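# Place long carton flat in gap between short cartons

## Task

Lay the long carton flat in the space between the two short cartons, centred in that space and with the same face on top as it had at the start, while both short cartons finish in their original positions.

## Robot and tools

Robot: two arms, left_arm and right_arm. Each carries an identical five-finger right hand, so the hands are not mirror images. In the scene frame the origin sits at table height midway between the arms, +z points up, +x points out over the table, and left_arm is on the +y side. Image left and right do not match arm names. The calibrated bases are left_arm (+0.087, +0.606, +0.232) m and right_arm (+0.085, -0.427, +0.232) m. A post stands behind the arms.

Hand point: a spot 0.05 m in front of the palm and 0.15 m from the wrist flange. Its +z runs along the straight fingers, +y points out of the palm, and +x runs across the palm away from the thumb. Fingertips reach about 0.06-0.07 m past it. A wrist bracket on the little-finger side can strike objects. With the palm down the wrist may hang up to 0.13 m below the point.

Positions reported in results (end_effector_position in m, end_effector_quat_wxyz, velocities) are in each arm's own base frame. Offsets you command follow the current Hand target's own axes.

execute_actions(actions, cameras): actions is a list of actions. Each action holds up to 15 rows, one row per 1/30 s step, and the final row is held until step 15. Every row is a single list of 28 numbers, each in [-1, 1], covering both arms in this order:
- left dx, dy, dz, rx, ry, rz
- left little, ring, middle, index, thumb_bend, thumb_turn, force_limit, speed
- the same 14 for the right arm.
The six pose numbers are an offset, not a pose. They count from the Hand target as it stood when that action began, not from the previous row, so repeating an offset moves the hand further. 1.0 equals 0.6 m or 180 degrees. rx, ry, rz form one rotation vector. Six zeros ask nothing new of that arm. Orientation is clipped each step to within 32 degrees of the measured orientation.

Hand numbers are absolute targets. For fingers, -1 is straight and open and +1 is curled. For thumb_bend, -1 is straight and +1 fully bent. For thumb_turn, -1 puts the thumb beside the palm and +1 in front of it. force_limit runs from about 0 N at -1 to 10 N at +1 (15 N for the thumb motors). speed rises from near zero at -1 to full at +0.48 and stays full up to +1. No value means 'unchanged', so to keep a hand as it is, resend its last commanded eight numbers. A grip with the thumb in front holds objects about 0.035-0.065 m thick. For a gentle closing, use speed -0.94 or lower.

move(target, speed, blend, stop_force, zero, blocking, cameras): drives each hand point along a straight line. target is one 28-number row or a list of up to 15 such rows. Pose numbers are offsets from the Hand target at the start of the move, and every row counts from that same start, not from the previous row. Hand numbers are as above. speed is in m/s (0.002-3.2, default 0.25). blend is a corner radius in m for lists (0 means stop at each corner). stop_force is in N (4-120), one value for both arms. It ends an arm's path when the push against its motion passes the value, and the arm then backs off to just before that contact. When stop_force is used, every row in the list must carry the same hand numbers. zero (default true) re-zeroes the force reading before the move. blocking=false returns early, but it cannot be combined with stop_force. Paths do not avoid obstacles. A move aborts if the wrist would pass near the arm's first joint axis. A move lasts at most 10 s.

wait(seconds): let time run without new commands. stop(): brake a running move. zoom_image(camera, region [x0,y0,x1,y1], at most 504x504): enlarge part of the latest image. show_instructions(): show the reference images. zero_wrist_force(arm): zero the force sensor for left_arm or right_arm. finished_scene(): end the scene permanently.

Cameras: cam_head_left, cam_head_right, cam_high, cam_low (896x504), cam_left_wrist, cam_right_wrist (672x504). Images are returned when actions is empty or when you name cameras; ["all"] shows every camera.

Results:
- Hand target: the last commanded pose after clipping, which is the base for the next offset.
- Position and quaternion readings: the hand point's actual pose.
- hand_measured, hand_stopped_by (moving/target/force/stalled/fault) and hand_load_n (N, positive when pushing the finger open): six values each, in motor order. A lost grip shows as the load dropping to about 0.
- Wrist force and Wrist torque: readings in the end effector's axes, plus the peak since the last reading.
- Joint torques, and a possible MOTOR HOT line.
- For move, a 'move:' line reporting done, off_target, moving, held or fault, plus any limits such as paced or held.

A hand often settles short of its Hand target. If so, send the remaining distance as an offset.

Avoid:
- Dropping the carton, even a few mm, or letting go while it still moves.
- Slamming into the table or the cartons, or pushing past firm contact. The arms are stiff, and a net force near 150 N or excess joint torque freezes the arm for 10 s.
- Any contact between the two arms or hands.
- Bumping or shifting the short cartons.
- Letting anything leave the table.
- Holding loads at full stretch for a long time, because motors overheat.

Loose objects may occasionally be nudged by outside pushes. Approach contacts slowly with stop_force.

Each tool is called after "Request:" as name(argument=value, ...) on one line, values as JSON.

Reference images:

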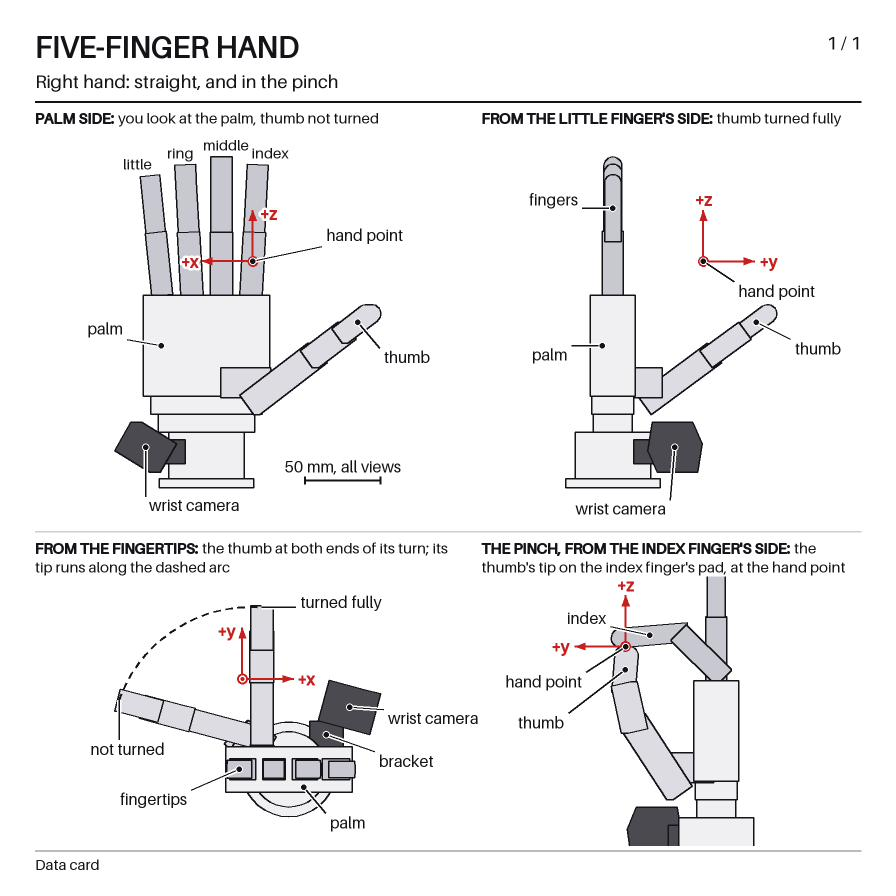

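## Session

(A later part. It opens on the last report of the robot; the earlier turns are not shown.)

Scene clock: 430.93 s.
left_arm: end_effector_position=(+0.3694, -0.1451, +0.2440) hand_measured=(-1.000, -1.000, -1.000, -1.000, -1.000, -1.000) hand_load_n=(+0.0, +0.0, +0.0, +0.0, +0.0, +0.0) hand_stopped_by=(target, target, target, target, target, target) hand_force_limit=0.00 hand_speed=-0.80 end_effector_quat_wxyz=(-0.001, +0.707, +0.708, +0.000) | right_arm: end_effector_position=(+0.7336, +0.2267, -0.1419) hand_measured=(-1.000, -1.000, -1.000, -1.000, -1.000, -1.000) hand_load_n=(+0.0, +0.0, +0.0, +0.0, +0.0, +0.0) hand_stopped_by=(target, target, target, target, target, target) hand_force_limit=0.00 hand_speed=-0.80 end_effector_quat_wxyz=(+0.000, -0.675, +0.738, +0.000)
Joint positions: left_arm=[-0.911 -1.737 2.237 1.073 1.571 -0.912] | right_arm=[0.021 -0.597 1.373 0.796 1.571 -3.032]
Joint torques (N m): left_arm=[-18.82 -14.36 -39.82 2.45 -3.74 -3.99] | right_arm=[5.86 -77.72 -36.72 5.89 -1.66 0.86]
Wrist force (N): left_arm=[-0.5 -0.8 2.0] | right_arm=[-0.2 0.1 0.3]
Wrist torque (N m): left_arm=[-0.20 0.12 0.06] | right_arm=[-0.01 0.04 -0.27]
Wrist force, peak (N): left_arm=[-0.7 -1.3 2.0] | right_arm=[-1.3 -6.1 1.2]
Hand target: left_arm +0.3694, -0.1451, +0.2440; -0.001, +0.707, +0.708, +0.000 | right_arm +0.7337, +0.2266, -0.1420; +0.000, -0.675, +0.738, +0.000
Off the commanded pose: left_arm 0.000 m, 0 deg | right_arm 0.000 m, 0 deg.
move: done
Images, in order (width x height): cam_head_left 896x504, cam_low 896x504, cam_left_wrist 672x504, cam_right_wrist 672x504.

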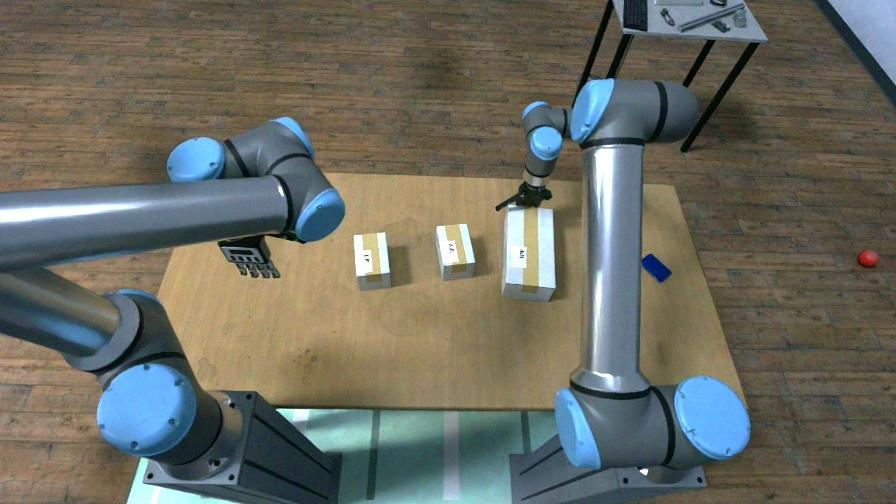

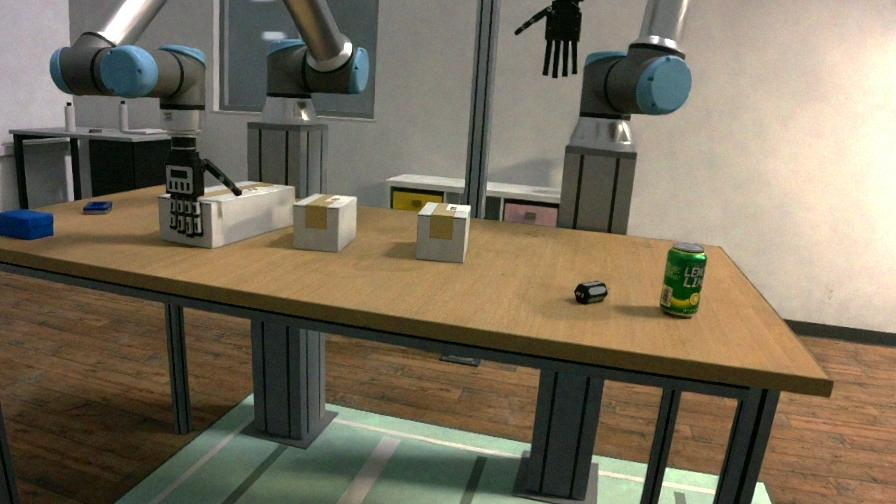

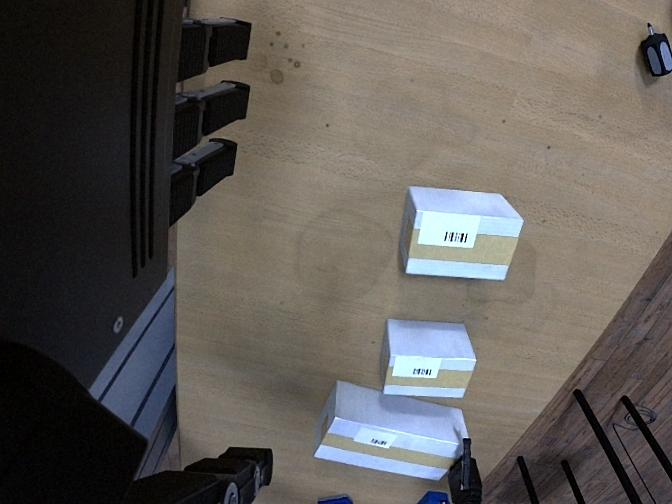

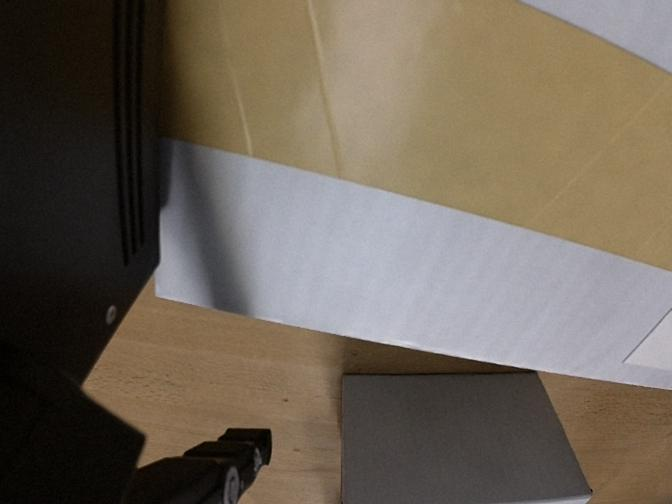

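Request:
move(target=[0,0,0,0,0,0,-1,-1,-1,-1,-1,-1,0,-0.8, 0,0.473,0,0,0,0,-1,-1,-1,-1,-1,-1,0,-0.8], speed=0.08, cameras=["cam_low","cam_right_wrist","cam_left_wrist","cam_head_left","cam_high"])

Scene clock: 448.20 s.
left_arm: end_effector_position=(+0.3694, -0.1451, +0.2440) hand_measured=(-1.000, -1.000, -1.000, -1.000, -1.000, -1.000) hand_load_n=(+0.0, +0.0, +0.0, +0.0, -0.5, +0.0) hand_stopped_by=(target, target, target, target, target, target) hand_force_limit=0.00 hand_speed=-0.80 end_effector_quat_wxyz=(-0.001, +0.707, +0.708, +0.000) | right_arm: end_effector_position=(+0.4509, +0.2519, -0.1418) hand_measured=(-1.000, -1.000, -1.000, -1.000, -1.000, -1.000) hand_load_n=(+0.0, +0.0, +0.0, +0.0, +0.0, +0.0) hand_stopped_by=(target, target, target, target, target, target) hand_force_limit=0.00 hand_speed=-0.80 end_effector_quat_wxyz=(+0.000, -0.675, +0.738, +0.000)
Joint positions: left_arm=[-0.911 -1.737 2.237 1.073 1.571 -0.912] | right_arm=[0.081 -0.855 1.989 0.438 1.571 -2.972]
Joint torques (N m): left_arm=[-14.34 -17.04 -38.09 2.18 -3.07 -4.34] | right_arm=[-13.2 -54.51 -23.14 5.79 -1.88 -1.84]
Wrist force (N): left_arm=[-0.6 -1.4 1.4] | right_arm=[-0.4 -0.3 0.3]
Wrist torque (N m): left_arm=[-0.25 0.16 0.04] | right_arm=[-0.07 0.08 -0.29]
Wrist force, peak (N): left_arm=[-0.4 -1.4 2.0] | right_arm=[-1.9 -7.4 0.3]
Hand target: left_arm +0.3694, -0.1451, +0.2440; -0.001, +0.707, +0.708, +0.000 | right_arm +0.4510, +0.2518, -0.1418; +0.000, -0.675, +0.738, +0.000
Off the commanded pose: left_arm 0.000 m, 0 deg | right_arm 0.000 m, 0 deg.
move: done
Images, in order (width x height): cam_head_left 896x504, cam_high 896x504, cam_low 896x504, cam_left_wrist 672x504, cam_right_wrist 672x504.

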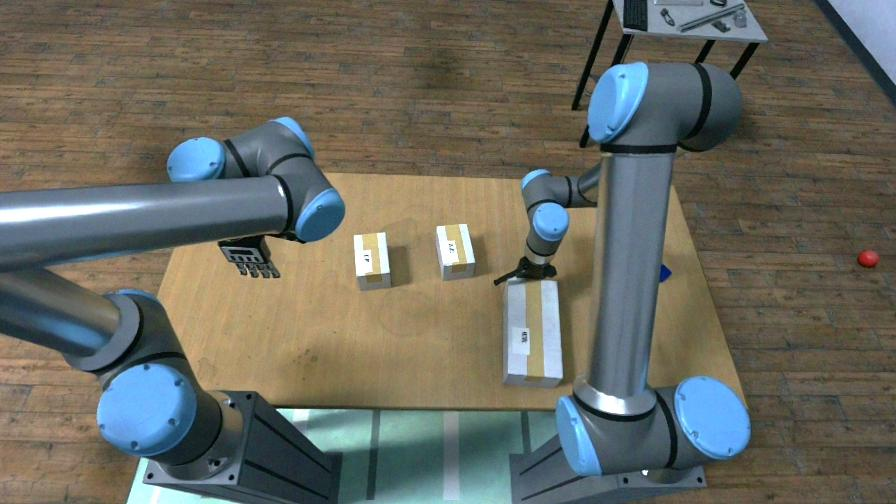

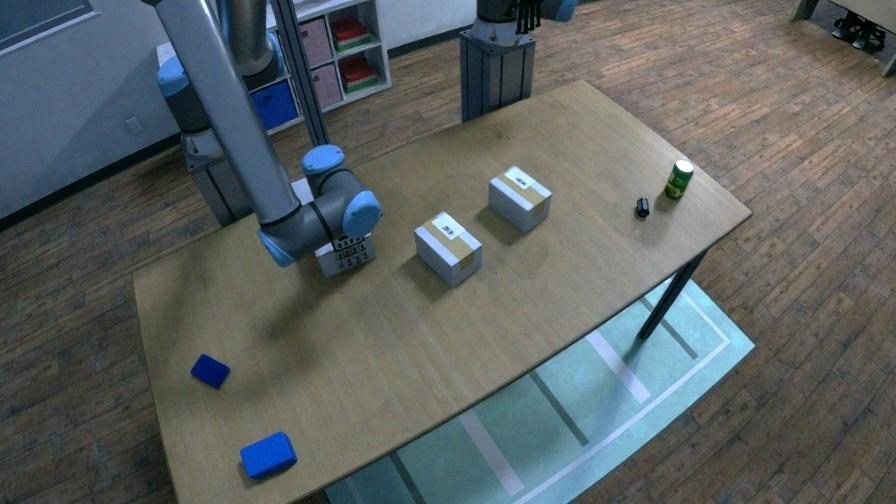

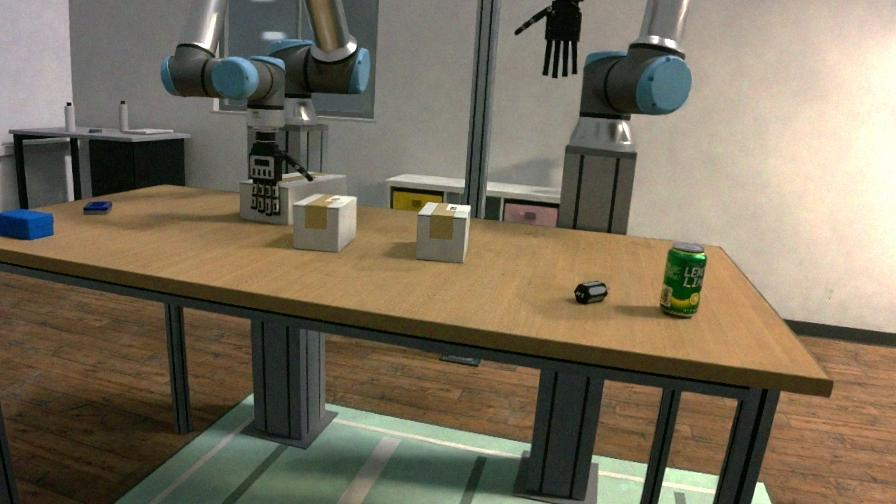

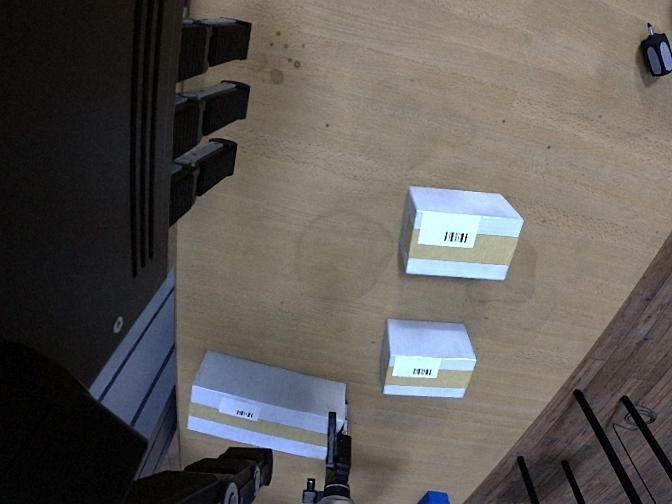

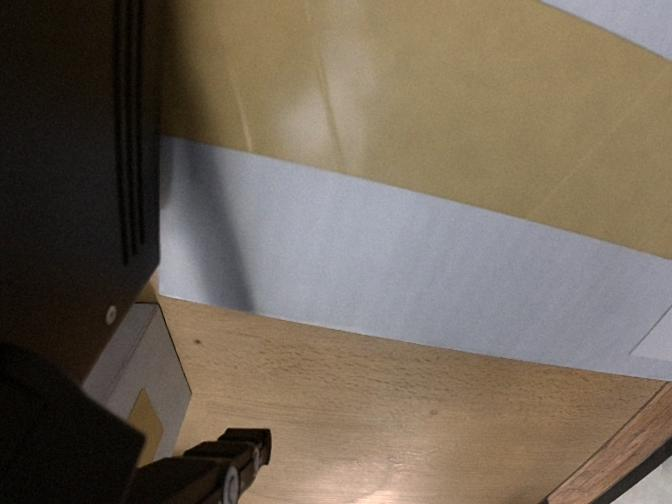

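Request:
move(target=[[0,0,0,0,0,0,-1,-1,-1,-1,-1,-1,0,-0.8, 0,-0.05,0,0,0,0,-1,-1,-1,-1,-1,-1,0,-0.8],[0,0,0,0,0,0,-1,-1,-1,-1,-1,-1,0,-0.8, 0,-0.05,-0.217,0,0,0,-1,-1,-1,-1,-1,-1,0,-0.8],[0,0,0,0,0,0,-1,-1,-1,-1,-1,-1,0,-0.8, 0.163,0.111,-0.217,0,0,0.5,-1,-1,-1,-1,-1,-1,0,-0.8],[0,0,0,0,0,0,-1,-1,-1,-1,-1,-1,0,-0.8, 0.163,0.111,0,0,0,0.5,-1,-1,-1,-1,-1,-1,0,-0.8]], speed=[0.15,0.25,0.35,0.15], blend=[0.01,0.02,0.01,0], cameras=["cam_low","cam_right_wrist","cam_left_wrist","cam_head_left","cam_high"])

Scene clock: 477.20 s.
left_arm: end_effector_position=(+0.3694, -0.1451, +0.2440) hand_measured=(-1.000, -1.000, -1.000, -1.000, -1.000, -1.000) hand_load_n=(+0.0, +0.0, +0.0, +0.0, +0.0, +0.0) hand_stopped_by=(target, target, target, target, target, target) hand_force_limit=0.00 hand_speed=-0.80 end_effector_quat_wxyz=(-0.001, +0.707, +0.708, +0.000) | right_arm: end_effector_position=(+0.3761, +0.1602, -0.1417) hand_measured=(-1.000, -1.000, -1.000, -1.000, -1.000, -1.000) hand_load_n=(+0.0, +0.0, +0.0, +0.0, +0.0, +0.0) hand_stopped_by=(target, target, target, target, target, target) hand_force_limit=0.00 hand_speed=-0.80 end_effector_quat_wxyz=(+0.000, +0.044, +0.999, +0.000)
Joint positions: left_arm=[-0.911 -1.737 2.237 1.073 1.571 -0.912] | right_arm=[-0.218 -0.981 2.396 0.157 1.571 -1.7]
Joint torques (N m): left_arm=[-13.16 -21.08 -37.04 2.61 -3.63 -4.09] | right_arm=[15.67 -32.99 3.41 2.42 -1.73 2.12]
Wrist force (N): left_arm=[-0.6 -1.2 1.7] | right_arm=[0.1 -0.1 0.2]
Wrist torque (N m): left_arm=[-0.24 0.14 0.04] | right_arm=[-0.05 -0.02 -0.04]
Wrist force, peak (N): left_arm=[-0.7 -0.9 2.4] | right_arm=[0.0 -1.6 3.0]
Hand target: left_arm +0.3694, -0.1451, +0.2440; -0.001, +0.707, +0.708, +0.000 | right_arm +0.3760, +0.1603, -0.1418; +0.000, +0.044, +0.999, +0.000
Off the commanded pose: left_arm 0.000 m, 0 deg | right_arm 0.000 m, 0 deg.
move: done
Images, in order (width x height): cam_head_left 896x504, cam_high 896x504, cam_low 896x504, cam_left_wrist 672x504, cam_right_wrist 672x504.

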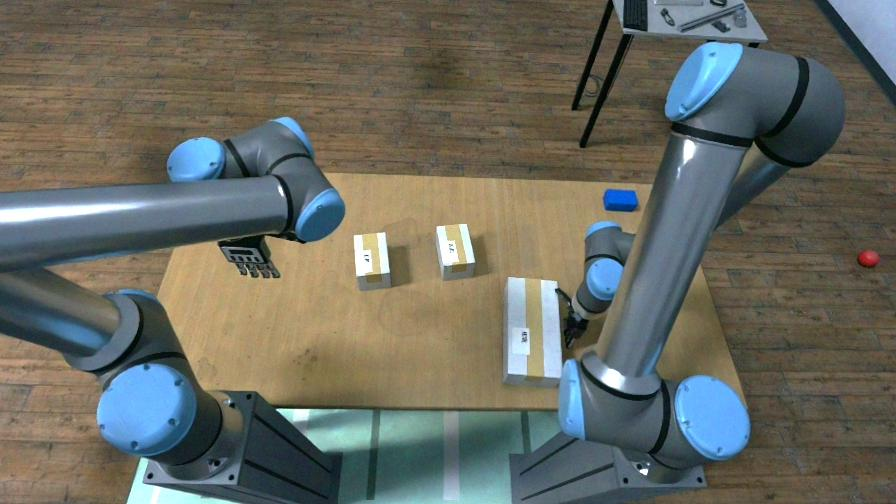

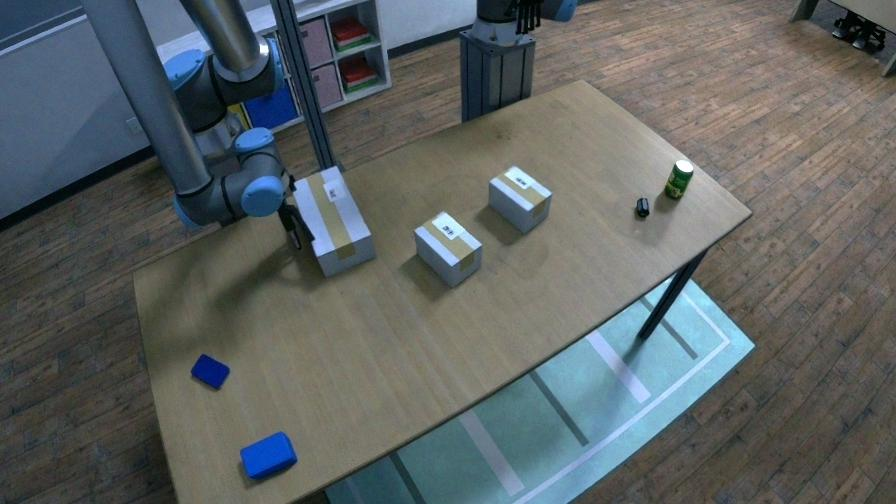

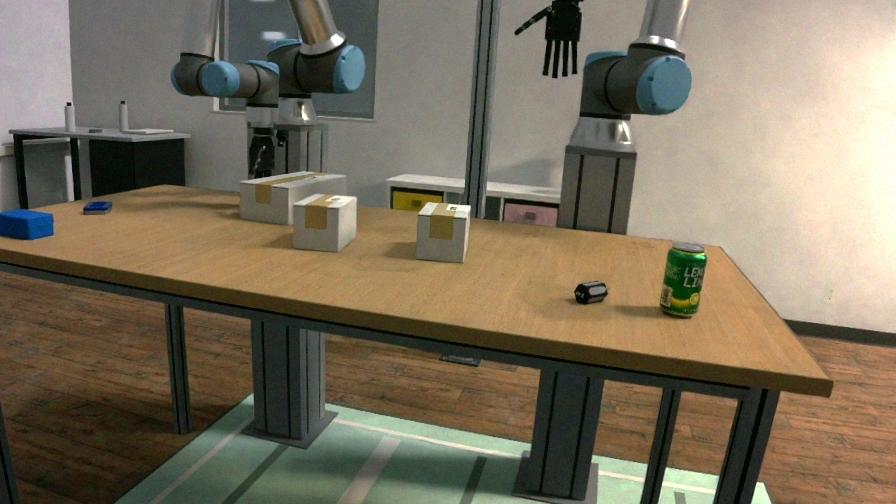

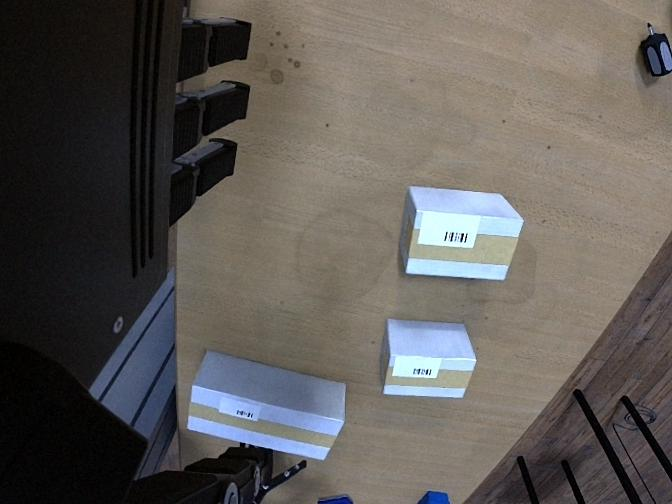

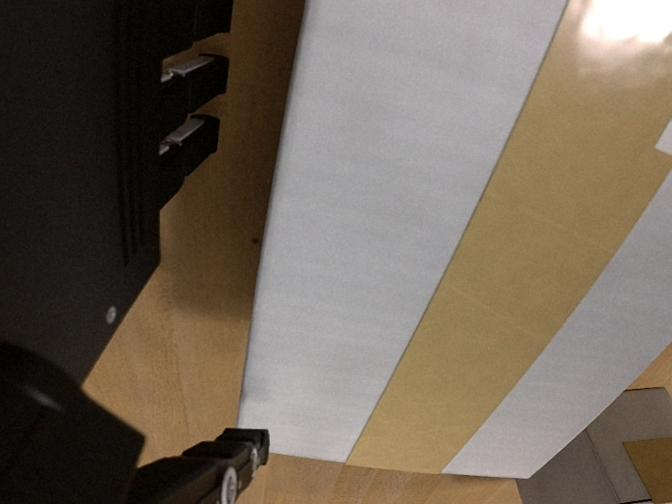

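Request:
move(target=[0,0,0,0,0,0,-1,-1,-1,-1,-1,-1,0,-0.8, 0,0.125,0,0,0,0,-1,-1,-1,-1,-1,-1,0,-0.8], speed=0.02, stop_force=4, cameras=["cam_right_wrist","cam_left_wrist","cam_head_left","cam_high"])

Scene clock: 506.73 s.
left_arm: end_effector_position=(+0.3694, -0.1451, +0.2440) hand_measured=(-1.000, -1.000, -1.000, -1.000, -1.000, -1.000) hand_load_n=(+0.0, +0.0, +0.0, +0.5, +0.0, +0.0) hand_stopped_by=(target, target, target, target, target, target) hand_force_limit=0.00 hand_speed=-0.80 end_effector_quat_wxyz=(-0.001, +0.707, +0.708, +0.000) | right_arm: end_effector_position=(+0.3790, +0.1940, -0.1418) hand_measured=(-1.000, -1.000, -1.000, -1.000, -1.000, -1.000) hand_load_n=(+0.0, +0.0, +0.0, +0.0, +0.0, +0.0) hand_stopped_by=(target, target, target, target, target, target) hand_force_limit=0.00 hand_speed=-0.80 end_effector_quat_wxyz=(+0.000, +0.044, +0.999, +0.000)
Joint positions: left_arm=[-0.911 -1.737 2.237 1.073 1.571 -0.912] | right_arm=[-0.111 -0.975 2.367 0.18 1.571 -1.593]
Joint torques (N m): left_arm=[-14.61 -21.45 -36.42 2.52 -3.31 -3.97] | right_arm=[9.36 -63.73 6.8 1.12 -1.21 2.05]
Wrist force (N): left_arm=[-0.4 -1.1 1.6] | right_arm=[0.1 -0.6 0.3]
Wrist torque (N m): left_arm=[-0.22 0.12 0.06] | right_arm=[-0.13 0.00 0.00]
Wrist force, peak (N): left_arm=[-0.2 -1.5 2.0] | right_arm=[0.4 -4.8 0.1]
Hand target: left_arm +0.3694, -0.1451, +0.2440; -0.001, +0.707, +0.708, +0.000 | right_arm +0.3790, +0.1940, -0.1418; +0.000, +0.044, +0.999, +0.000 (not the last commanded pose)
Off the commanded pose: left_arm 0.000 m, 0 deg | right_arm 0.041 m, 0 deg.
move: contact (right_arm)
Images, in order (width x height): cam_head_left 896x504, cam_high 896x504, cam_left_wrist 672x504, cam_right_wrist 672x504.

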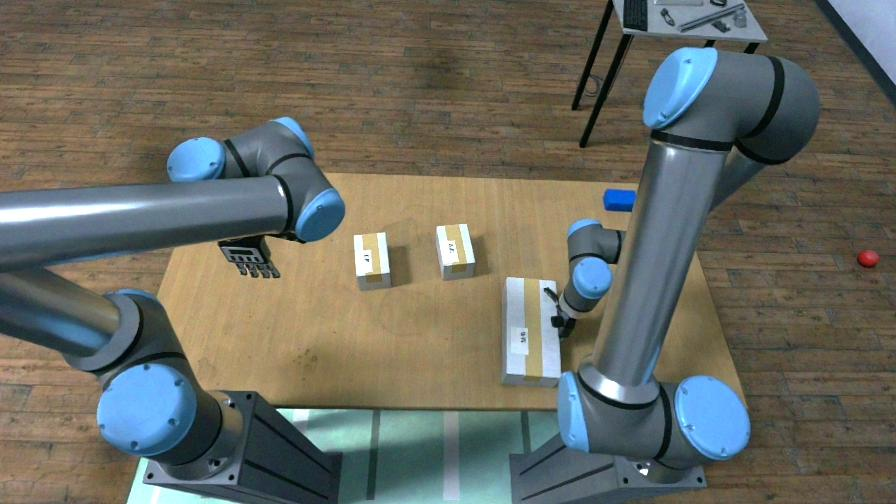

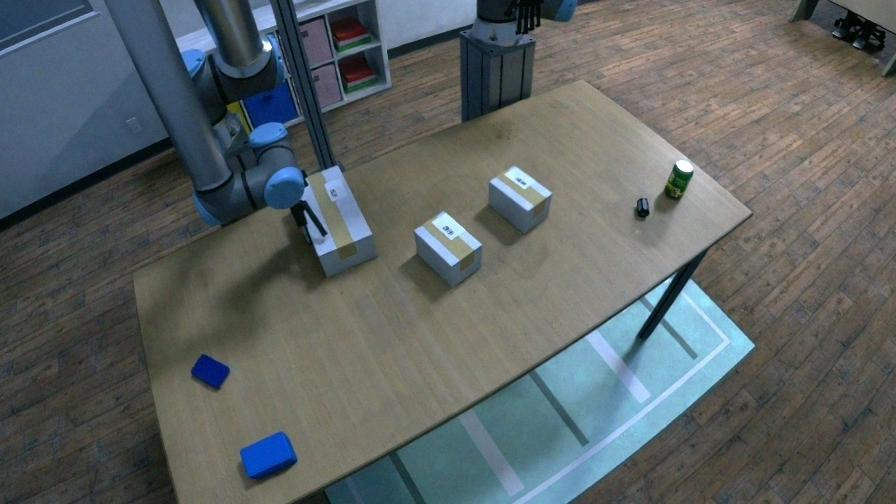

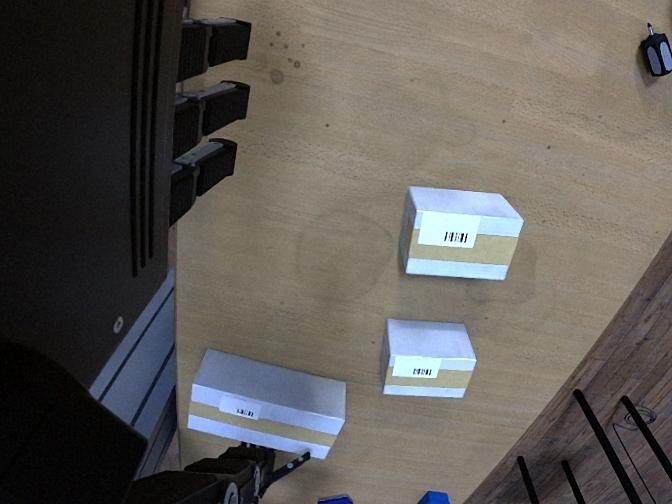

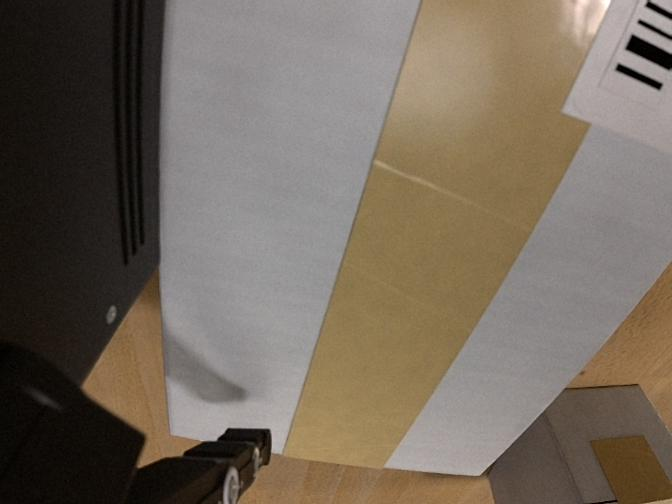

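Request:
move(target=[[0,0,0,0,0,0,-1,-1,-1,-1,-1,-1,0,-0.8, -0.0065,0.1252,0,0,0,-0.0235,-1,-1,-1,-1,-1,-1,0,-0.8],[0,0,0,0,0,0,-1,-1,-1,-1,-1,-1,0,-0.8, -0.0037,0.2507,0,0,0,-0.0469,-1,-1,-1,-1,-1,-1,0,-0.8],[0,0,0,0,0,0,-1,-1,-1,-1,-1,-1,0,-0.8, 0.0083,0.3753,0,0,0,-0.0704,-1,-1,-1,-1,-1,-1,0,-0.8]], speed=0.07, blend=[0.01,0.01,0], cameras=["cam_right_wrist","cam_left_wrist","cam_head_left","cam_high"])

Request:
zoom_image(camera="cam_head_left", region=[300, 180, 580, 410])

Request:
zoom_image(camera="cam_left_wrist", region=[180, 170, 540, 480])

Scene clock: 542.73 s.
left_arm: end_effector_position=(+0.3694, -0.1451, +0.2440) hand_measured=(-1.000, -1.000, -1.000, -1.000, -1.000, -1.000) hand_load_n=(+0.0, +0.0, +0.0, +0.0, +0.0, +0.0) hand_stopped_by=(target, target, target, target, target, target) hand_force_limit=0.00 hand_speed=-0.80 end_effector_quat_wxyz=(-0.001, +0.707, +0.708, +0.000) | right_arm: end_effector_position=(+0.3940, +0.4188, -0.1419) hand_measured=(-1.000, -1.000, -1.000, -1.000, -1.000, -1.000) hand_load_n=(+0.0, +0.0, +0.0, +0.0, +0.0, +0.0) hand_stopped_by=(target, target, target, target, target, target) hand_force_limit=0.00 hand_speed=-0.80 end_effector_quat_wxyz=(+0.000, -0.066, +0.998, +0.000)
Joint positions: left_arm=[-0.911 -1.737 2.237 1.073 1.571 -0.912] | right_arm=[0.417 -0.885 2.069 0.387 1.571 -1.286]
Joint torques (N m): left_arm=[-13.1 -22.5 -35.4 2.47 -3.92 -4.23] | right_arm=[-14.18 -78.37 -3.1 1.22 -1.04 -2.3]
Wrist force (N): left_arm=[-0.5 -1.2 1.8] | right_arm=[-0.2 -0.1 -0.1]
Wrist torque (N m): left_arm=[-0.25 0.13 0.05] | right_arm=[-0.03 0.06 -0.24]
Wrist force, peak (N): left_arm=[-0.3 -1.4 2.0] | right_arm=[0.2 -5.7 -4.3]
Hand target: left_arm +0.3694, -0.1451, +0.2440; -0.001, +0.707, +0.708, +0.000 | right_arm +0.3940, +0.4187, -0.1418; +0.000, -0.066, +0.998, +0.000
Off the commanded pose: left_arm 0.000 m, 0 deg | right_arm 0.000 m, 0 deg.
move: done
Images, in order (width x height): cam_head_left 896x504, cam_high 896x504, cam_left_wrist 672x504, cam_right_wrist 672x504.

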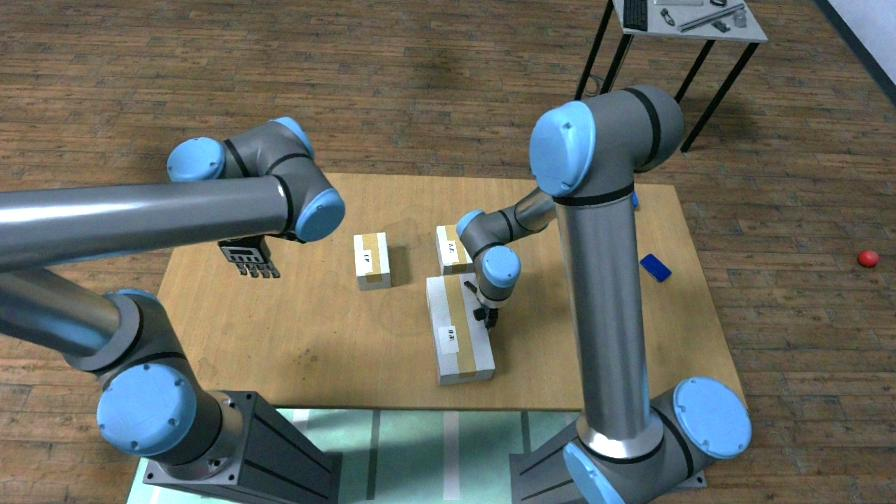

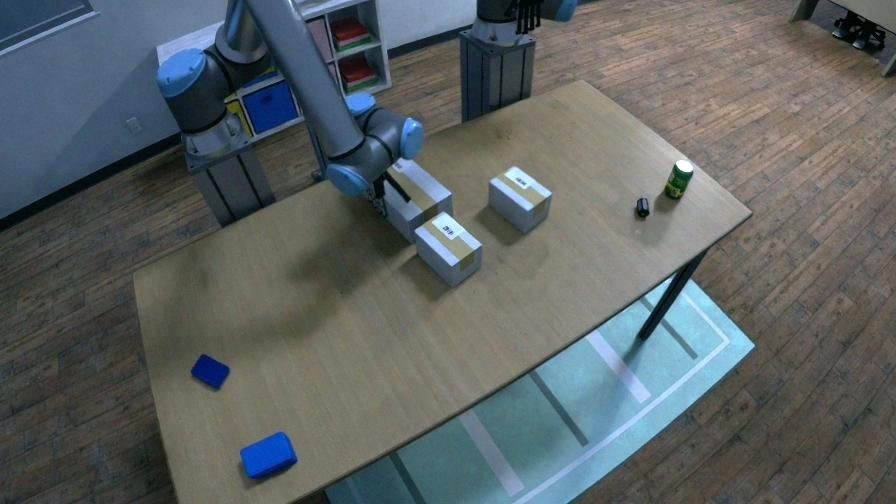

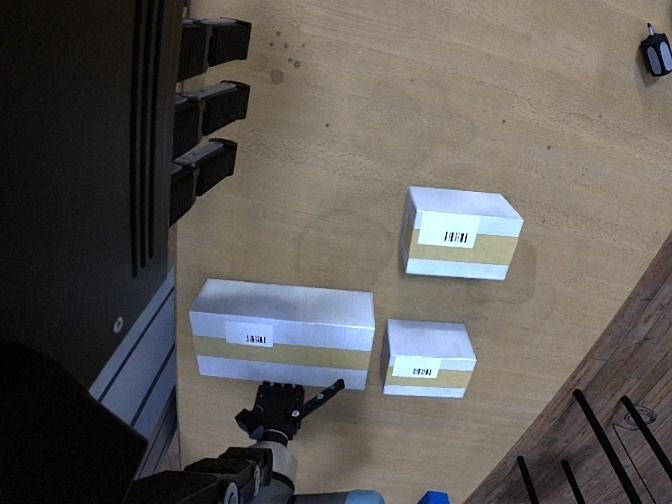

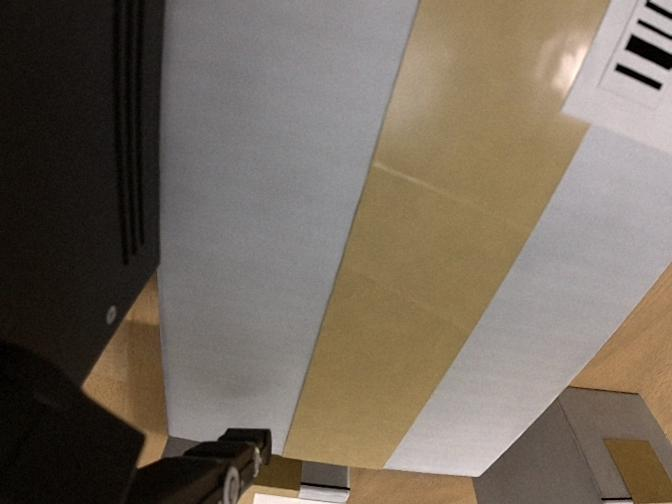

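Scaled by 1.800 from the camera's image (finer frame: 1280x720).

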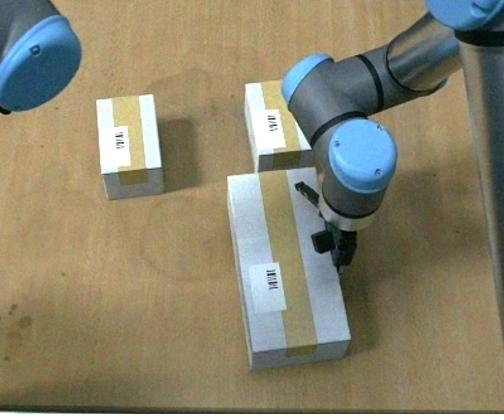

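Scaled by 1.400 from the camera's image (finer frame: 960x720).

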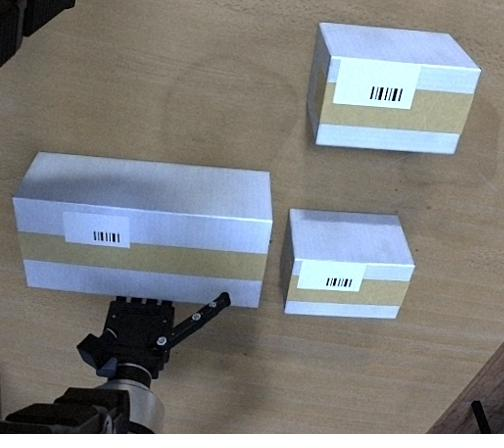

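Request:
move(target=[0,0,0,0,0,0,-1,-1,-1,-1,-1,-1,0,-0.8, 0.006,0.1447,0,0,0,-0.0157,-1,-1,-1,-1,-1,-1,0,-0.8], speed=0.07, cameras=["cam_right_wrist","cam_left_wrist","cam_head_left","cam_head_right","cam_high"])

Request:
zoom_image(camera="cam_head_left", region=[300, 180, 580, 410])

Request:
zoom_image(camera="cam_left_wrist", region=[180, 170, 540, 440])

Request:
zoom_image(camera="cam_high", region=[340, 100, 600, 300])

Scene clock: 601.73 s.
left_arm: end_effector_position=(+0.3694, -0.1451, +0.2440) hand_measured=(-1.000, -1.000, -1.000, -1.000, -1.000, -1.000) hand_load_n=(-0.5, +0.0, +0.0, +0.0, +0.0, +0.0) hand_stopped_by=(target, target, target, target, target, target) hand_force_limit=0.00 hand_speed=-0.80 end_effector_quat_wxyz=(-0.001, +0.707, +0.708, +0.000) | right_arm: end_effector_position=(+0.3789, +0.5044, -0.1419) hand_measured=(-1.000, -1.000, -1.000, -1.000, -1.000, -1.000) hand_load_n=(+0.0, +0.0, +0.0, +0.0, +0.0, +0.0) hand_stopped_by=(target, target, target, target, target, target) hand_force_limit=0.00 hand_speed=-0.80 end_effector_quat_wxyz=(+0.000, -0.091, +0.996, +0.000)
Joint positions: left_arm=[-0.911 -1.737 2.237 1.073 1.571 -0.912] | right_arm=[0.574 -0.842 1.955 0.459 1.571 -1.179]
Joint torques (N m): left_arm=[-9.87 -25.71 -34.93 2.45 -3.6 -4.9] | right_arm=[-15.5 -83.14 -6.8 1.4 -1.16 -2.17]
Wrist force (N): left_arm=[-0.1 -1.0 1.8] | right_arm=[-0.4 -0.2 0.1]
Wrist torque (N m): left_arm=[-0.22 0.08 0.07] | right_arm=[-0.05 0.07 -0.22]
Wrist force, peak (N): left_arm=[-0.6 -1.2 2.1] | right_arm=[-0.4 -5.8 -4.2]
Hand target: left_arm +0.3694, -0.1451, +0.2440; -0.001, +0.707, +0.708, +0.000 | right_arm +0.3789, +0.5043, -0.1419; +0.000, -0.091, +0.996, +0.000
Off the commanded pose: left_arm 0.000 m, 0 deg | right_arm 0.000 m, 0 deg.
move: done
Images, in order (width x height): cam_head_left 896x504, cam_head_right 896x504, cam_high 896x504, cam_left_wrist 672x504, cam_right_wrist 672x504.

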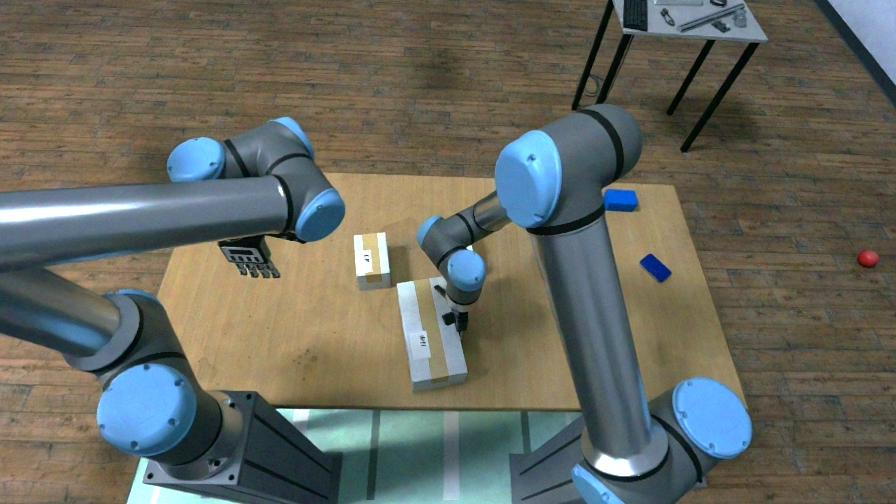

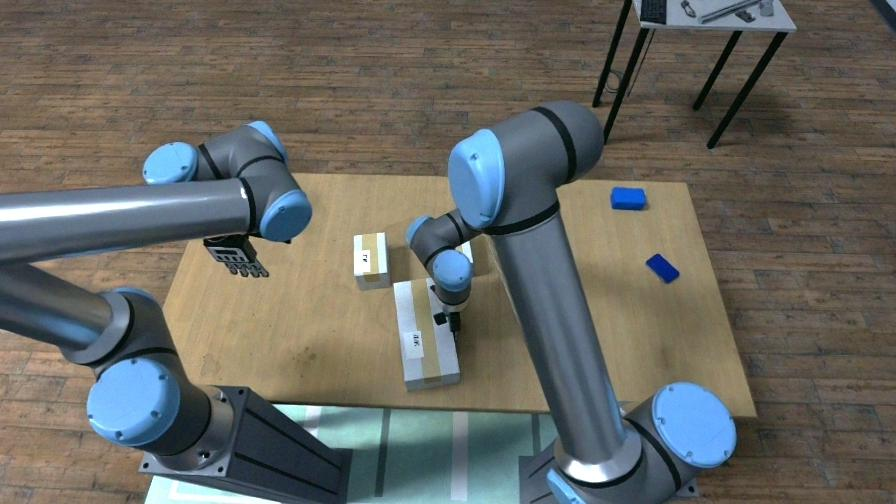

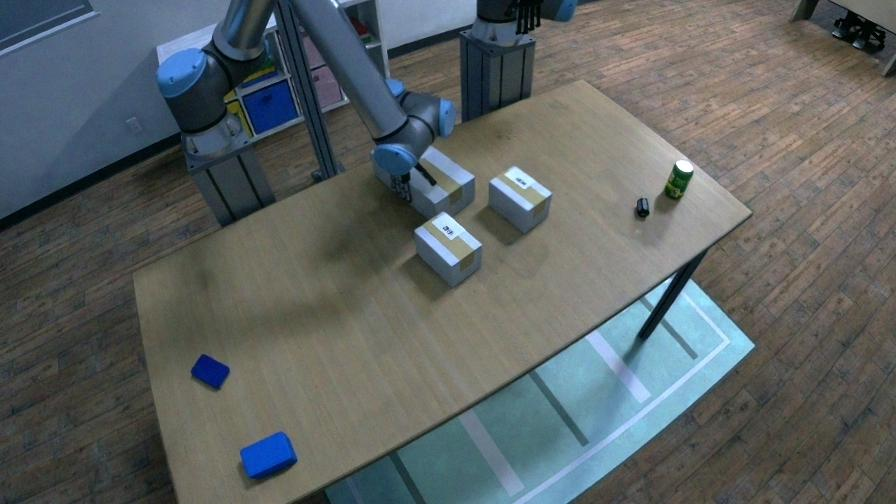

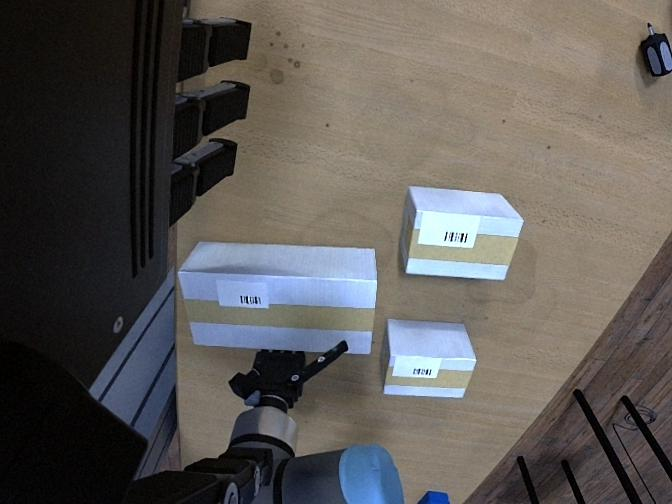

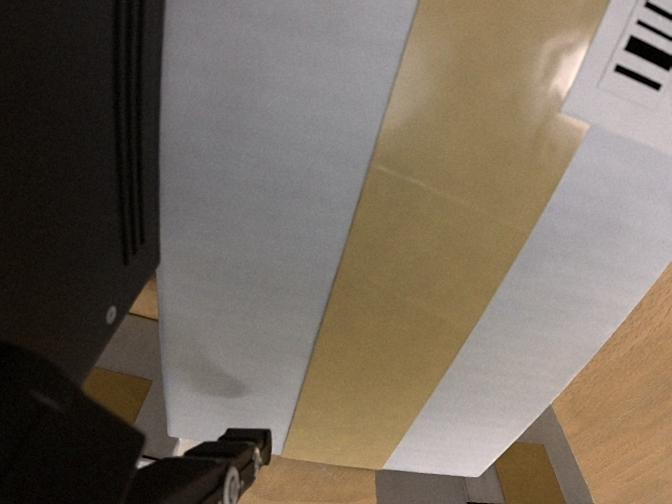

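Scaled by 1.800 from the camera's image (finer frame: 1280x720).

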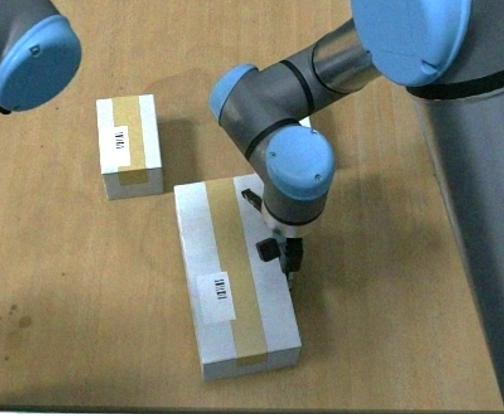

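Scaled by 1.400 from the camera's image (finer frame: 960x720).

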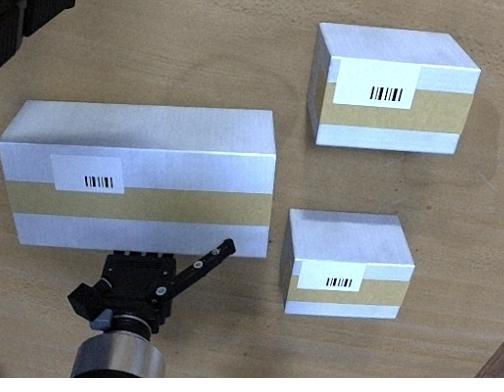

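Scaled by 1.938 from the camera's image (finer frame: 1280x720).

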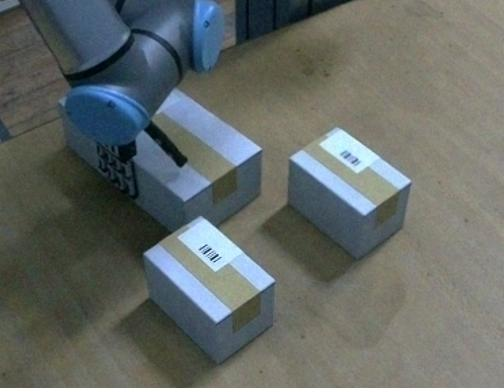

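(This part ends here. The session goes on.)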